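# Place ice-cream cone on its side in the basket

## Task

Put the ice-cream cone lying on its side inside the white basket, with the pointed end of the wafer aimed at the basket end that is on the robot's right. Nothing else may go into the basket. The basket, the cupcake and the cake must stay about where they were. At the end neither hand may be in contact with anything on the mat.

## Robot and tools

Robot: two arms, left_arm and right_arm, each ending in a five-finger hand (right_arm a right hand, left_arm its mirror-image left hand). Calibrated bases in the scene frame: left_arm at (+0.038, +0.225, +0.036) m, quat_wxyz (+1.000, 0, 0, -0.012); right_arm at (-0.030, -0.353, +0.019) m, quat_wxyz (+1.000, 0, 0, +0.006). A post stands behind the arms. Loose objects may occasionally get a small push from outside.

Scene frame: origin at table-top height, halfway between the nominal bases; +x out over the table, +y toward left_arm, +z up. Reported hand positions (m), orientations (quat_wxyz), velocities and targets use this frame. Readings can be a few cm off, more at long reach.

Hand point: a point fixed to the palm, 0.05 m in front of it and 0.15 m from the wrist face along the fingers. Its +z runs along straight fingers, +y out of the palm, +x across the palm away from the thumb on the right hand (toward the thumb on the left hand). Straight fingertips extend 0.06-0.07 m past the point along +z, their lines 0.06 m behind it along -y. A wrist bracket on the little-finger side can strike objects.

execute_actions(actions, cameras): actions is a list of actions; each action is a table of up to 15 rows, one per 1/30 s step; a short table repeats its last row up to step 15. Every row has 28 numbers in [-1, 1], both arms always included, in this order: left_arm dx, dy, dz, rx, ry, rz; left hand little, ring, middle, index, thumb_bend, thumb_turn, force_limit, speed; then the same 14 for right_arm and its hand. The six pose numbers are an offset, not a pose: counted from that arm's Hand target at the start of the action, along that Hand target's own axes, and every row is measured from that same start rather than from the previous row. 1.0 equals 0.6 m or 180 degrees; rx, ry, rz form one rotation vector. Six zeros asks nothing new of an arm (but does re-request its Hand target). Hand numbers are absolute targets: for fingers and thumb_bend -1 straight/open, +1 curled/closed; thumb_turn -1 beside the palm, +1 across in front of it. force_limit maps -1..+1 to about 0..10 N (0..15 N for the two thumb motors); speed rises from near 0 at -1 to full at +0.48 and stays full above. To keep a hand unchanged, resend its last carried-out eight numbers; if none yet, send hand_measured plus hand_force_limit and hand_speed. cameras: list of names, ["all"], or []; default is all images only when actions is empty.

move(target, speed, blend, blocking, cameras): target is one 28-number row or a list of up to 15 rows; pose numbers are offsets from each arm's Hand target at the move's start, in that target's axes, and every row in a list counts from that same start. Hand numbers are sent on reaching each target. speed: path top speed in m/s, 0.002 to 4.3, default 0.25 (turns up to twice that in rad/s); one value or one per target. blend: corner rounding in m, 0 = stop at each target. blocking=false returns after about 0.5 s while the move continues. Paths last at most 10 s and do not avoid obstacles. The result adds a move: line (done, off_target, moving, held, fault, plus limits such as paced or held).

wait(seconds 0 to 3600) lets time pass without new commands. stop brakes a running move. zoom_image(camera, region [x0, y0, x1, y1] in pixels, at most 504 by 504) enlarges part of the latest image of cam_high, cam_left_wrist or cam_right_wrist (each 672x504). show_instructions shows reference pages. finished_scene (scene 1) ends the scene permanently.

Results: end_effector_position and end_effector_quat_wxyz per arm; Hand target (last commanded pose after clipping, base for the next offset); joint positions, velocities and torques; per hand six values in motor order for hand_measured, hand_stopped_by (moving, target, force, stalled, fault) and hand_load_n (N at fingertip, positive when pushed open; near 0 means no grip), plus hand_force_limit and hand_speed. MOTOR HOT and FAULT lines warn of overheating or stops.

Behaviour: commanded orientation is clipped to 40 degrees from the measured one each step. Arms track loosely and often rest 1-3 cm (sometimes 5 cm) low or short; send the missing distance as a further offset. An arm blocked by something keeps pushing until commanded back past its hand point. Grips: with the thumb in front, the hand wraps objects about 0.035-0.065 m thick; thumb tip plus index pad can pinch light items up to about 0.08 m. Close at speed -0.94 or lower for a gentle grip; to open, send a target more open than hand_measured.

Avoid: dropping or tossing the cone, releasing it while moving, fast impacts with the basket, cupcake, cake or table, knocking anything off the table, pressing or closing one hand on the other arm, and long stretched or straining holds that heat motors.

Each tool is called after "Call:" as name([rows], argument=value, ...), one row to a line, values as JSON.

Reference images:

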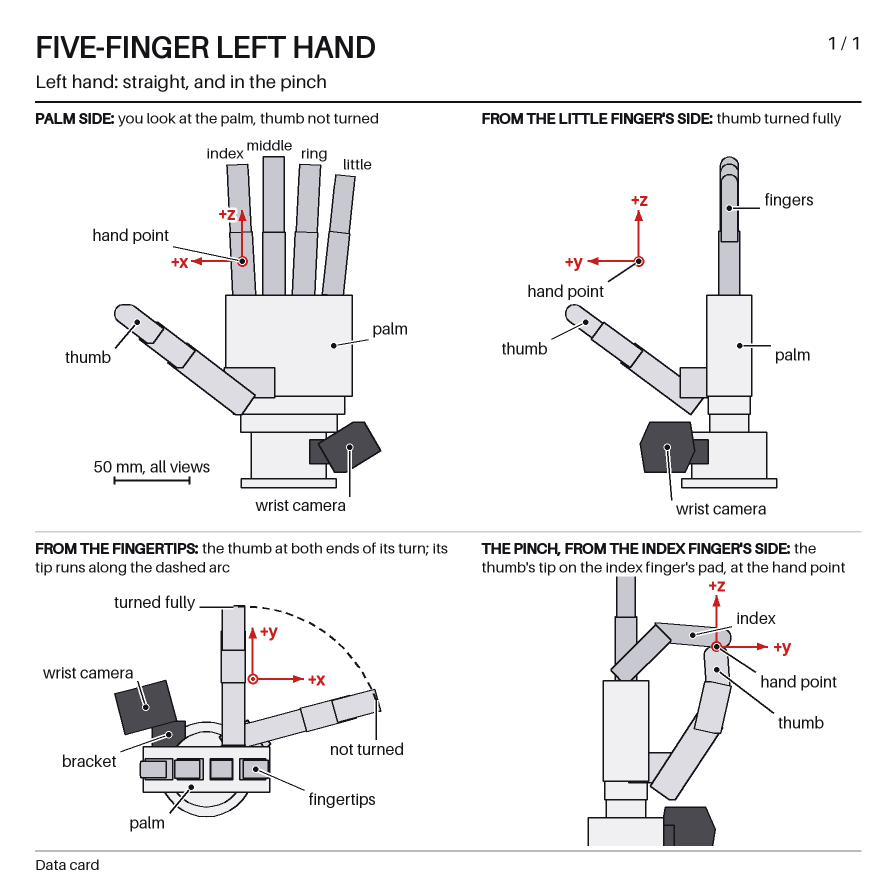

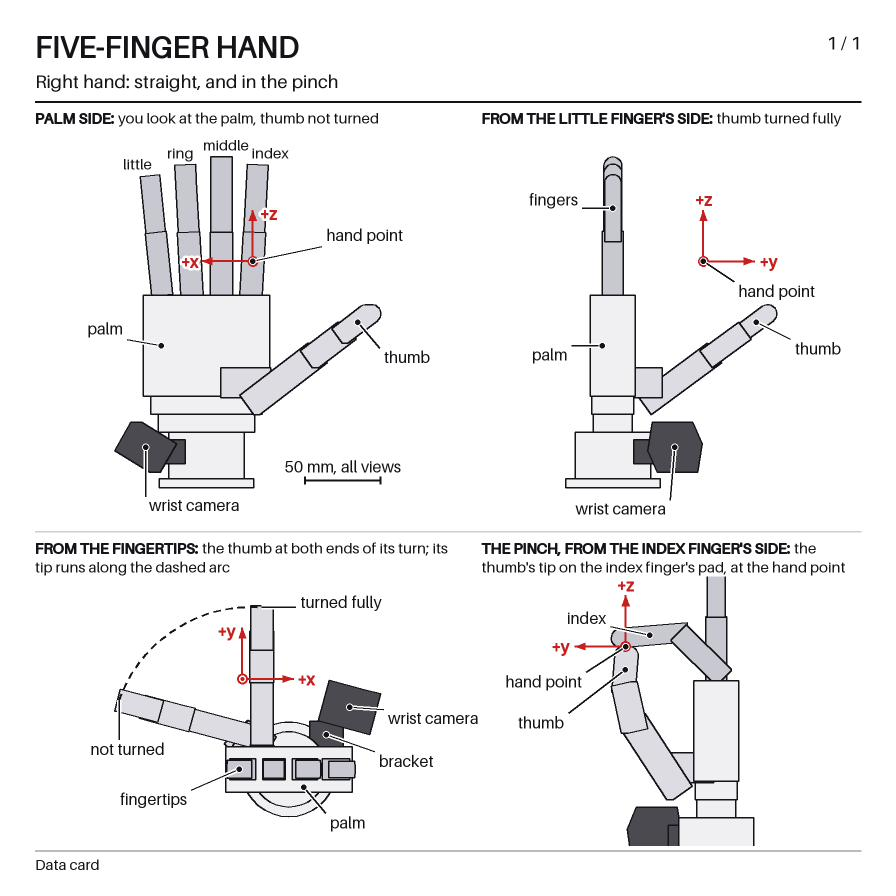

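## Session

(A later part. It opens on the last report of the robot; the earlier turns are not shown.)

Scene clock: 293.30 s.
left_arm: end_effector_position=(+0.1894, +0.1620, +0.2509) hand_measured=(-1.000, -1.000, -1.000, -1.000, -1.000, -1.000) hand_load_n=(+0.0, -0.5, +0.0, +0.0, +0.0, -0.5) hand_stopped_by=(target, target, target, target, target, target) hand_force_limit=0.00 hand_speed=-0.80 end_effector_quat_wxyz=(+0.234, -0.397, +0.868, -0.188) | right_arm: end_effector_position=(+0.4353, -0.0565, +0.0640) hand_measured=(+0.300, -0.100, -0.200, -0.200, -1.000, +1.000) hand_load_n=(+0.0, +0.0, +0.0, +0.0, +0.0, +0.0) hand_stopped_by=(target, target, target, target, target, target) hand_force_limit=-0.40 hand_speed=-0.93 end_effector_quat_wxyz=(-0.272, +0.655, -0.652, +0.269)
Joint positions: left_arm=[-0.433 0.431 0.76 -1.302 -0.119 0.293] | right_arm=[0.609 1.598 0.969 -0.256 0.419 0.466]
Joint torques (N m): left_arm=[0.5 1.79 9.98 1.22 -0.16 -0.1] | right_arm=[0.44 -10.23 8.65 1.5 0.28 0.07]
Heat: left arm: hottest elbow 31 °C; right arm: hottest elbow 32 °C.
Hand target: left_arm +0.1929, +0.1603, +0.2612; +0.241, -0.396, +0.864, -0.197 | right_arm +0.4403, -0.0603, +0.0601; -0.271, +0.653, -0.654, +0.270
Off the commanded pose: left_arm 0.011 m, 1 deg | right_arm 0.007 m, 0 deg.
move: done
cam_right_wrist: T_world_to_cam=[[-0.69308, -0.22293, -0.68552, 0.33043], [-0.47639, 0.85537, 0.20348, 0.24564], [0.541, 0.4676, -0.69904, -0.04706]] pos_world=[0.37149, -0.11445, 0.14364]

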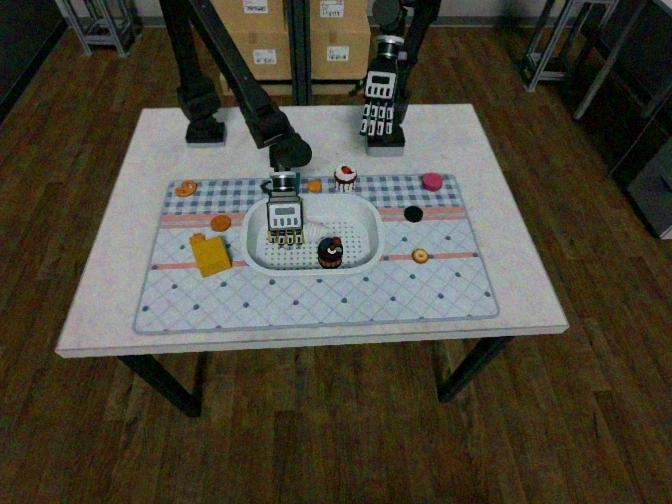

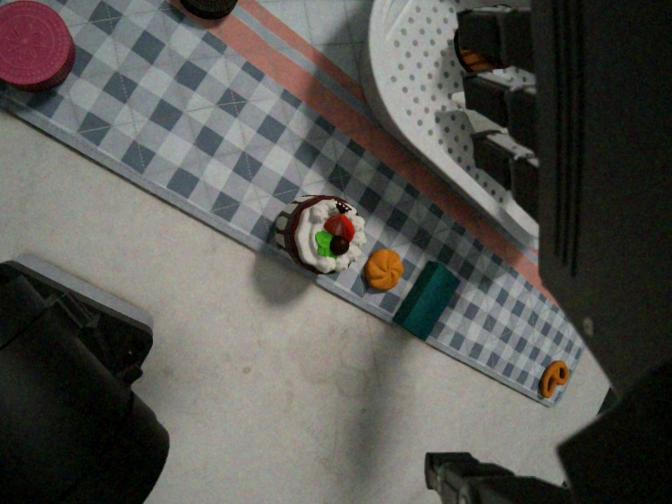

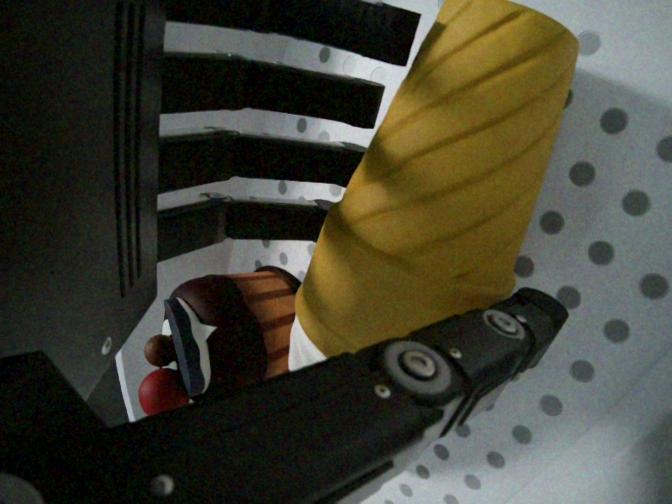

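Call:
move([
  [0,0,0,0,0,0,-1,-1,-1,-1,-1,-1,0,-0.8,0,0,0,0,0,0,-0.5,-0.5,-0.5,-0.5,-1,1,-0.4,-0.7],
  [0,0,0,0,0,0,-1,-1,-1,-1,-1,-1,0,-0.8,0,-0.0825,-0.0825,0,0,0,-0.5,-0.5,-0.5,-0.5,-1,1,-0.4,-0.7],
  [0,0,0,0,0,0,-1,-1,-1,-1,-1,-1,0,-0.8,0,-0.1886,-0.1886,0,0,0,-0.5,-0.5,-0.5,-0.5,-1,1,-0.4,-0.7],
], speed=[0.05,0.06,0.12], blend=[0,0.01,0], cameras=["all"])

Call:
zoom_image(camera="cam_high", region=[230, 160, 398, 286])

Scene clock: 308.00 s.
left_arm: end_effector_position=(+0.1894, +0.1620, +0.2509) hand_measured=(-1.000, -1.000, -1.000, -1.000, -1.000, -1.000) hand_load_n=(+0.0, +0.0, +0.0, +0.0, +0.0, +0.0) hand_stopped_by=(target, target, target, target, target, target) hand_force_limit=0.00 hand_speed=-0.80 end_effector_quat_wxyz=(+0.234, -0.397, +0.868, -0.188) | right_arm: end_effector_position=(+0.4264, -0.0628, +0.1935) hand_measured=(-0.500, -0.500, -0.500, -0.500, -1.000, +1.000) hand_load_n=(+0.0, +0.0, +0.0, +0.0, +0.0, +0.0) hand_stopped_by=(target, target, target, target, target, target) hand_force_limit=-0.40 hand_speed=-0.70 end_effector_quat_wxyz=(-0.253, +0.663, -0.653, +0.266)
Joint positions: left_arm=[-0.433 0.431 0.76 -1.302 -0.119 0.293] | right_arm=[0.609 1.437 1.18 -0.67 0.419 0.466]
Joint torques (N m): left_arm=[0.5 1.79 9.98 1.22 -0.16 -0.1] | right_arm=[0.38 -11.11 13.9 0.55 0.29 0.05]
Heat: left arm: hottest elbow 32 °C; right arm: hottest elbow 32 °C.
Hand target: left_arm +0.1929, +0.1603, +0.2612; +0.241, -0.396, +0.864, -0.197 | right_arm +0.4403, -0.0605, +0.2202; -0.271, +0.653, -0.654, +0.270
Off the commanded pose: left_arm 0.011 m, 1 deg | right_arm 0.030 m, 2 deg.
move: off_target (right_arm)
cam_right_wrist: T_world_to_cam=[[-0.71593, -0.23938, -0.65585, 0.41464], [-0.46961, 0.86023, 0.19865, 0.21878], [0.51663, 0.45021, -0.72829, 0.06614]] pos_world=[0.36542, -0.11873, 0.27665]

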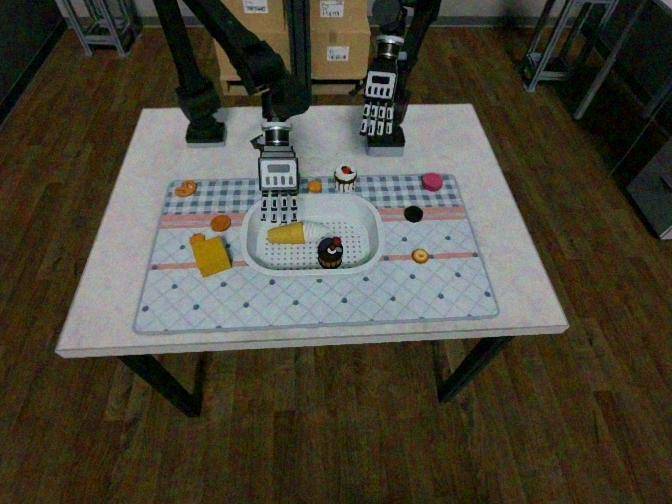

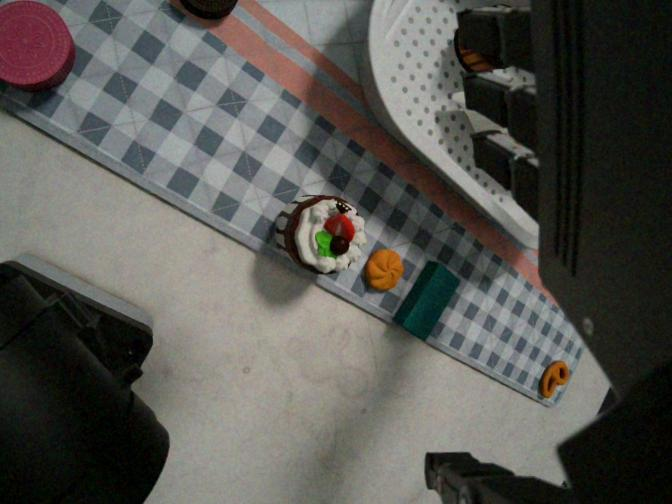

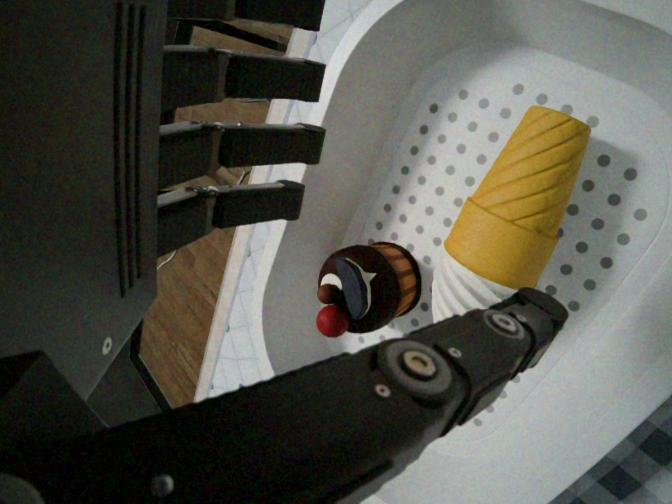

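Scaled by 3.000.

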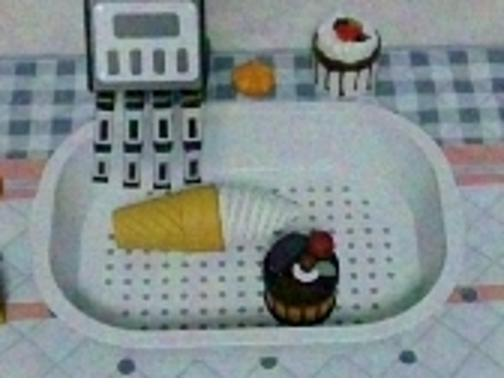

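Call:
finished_scene()

The scene is finished: the task was done.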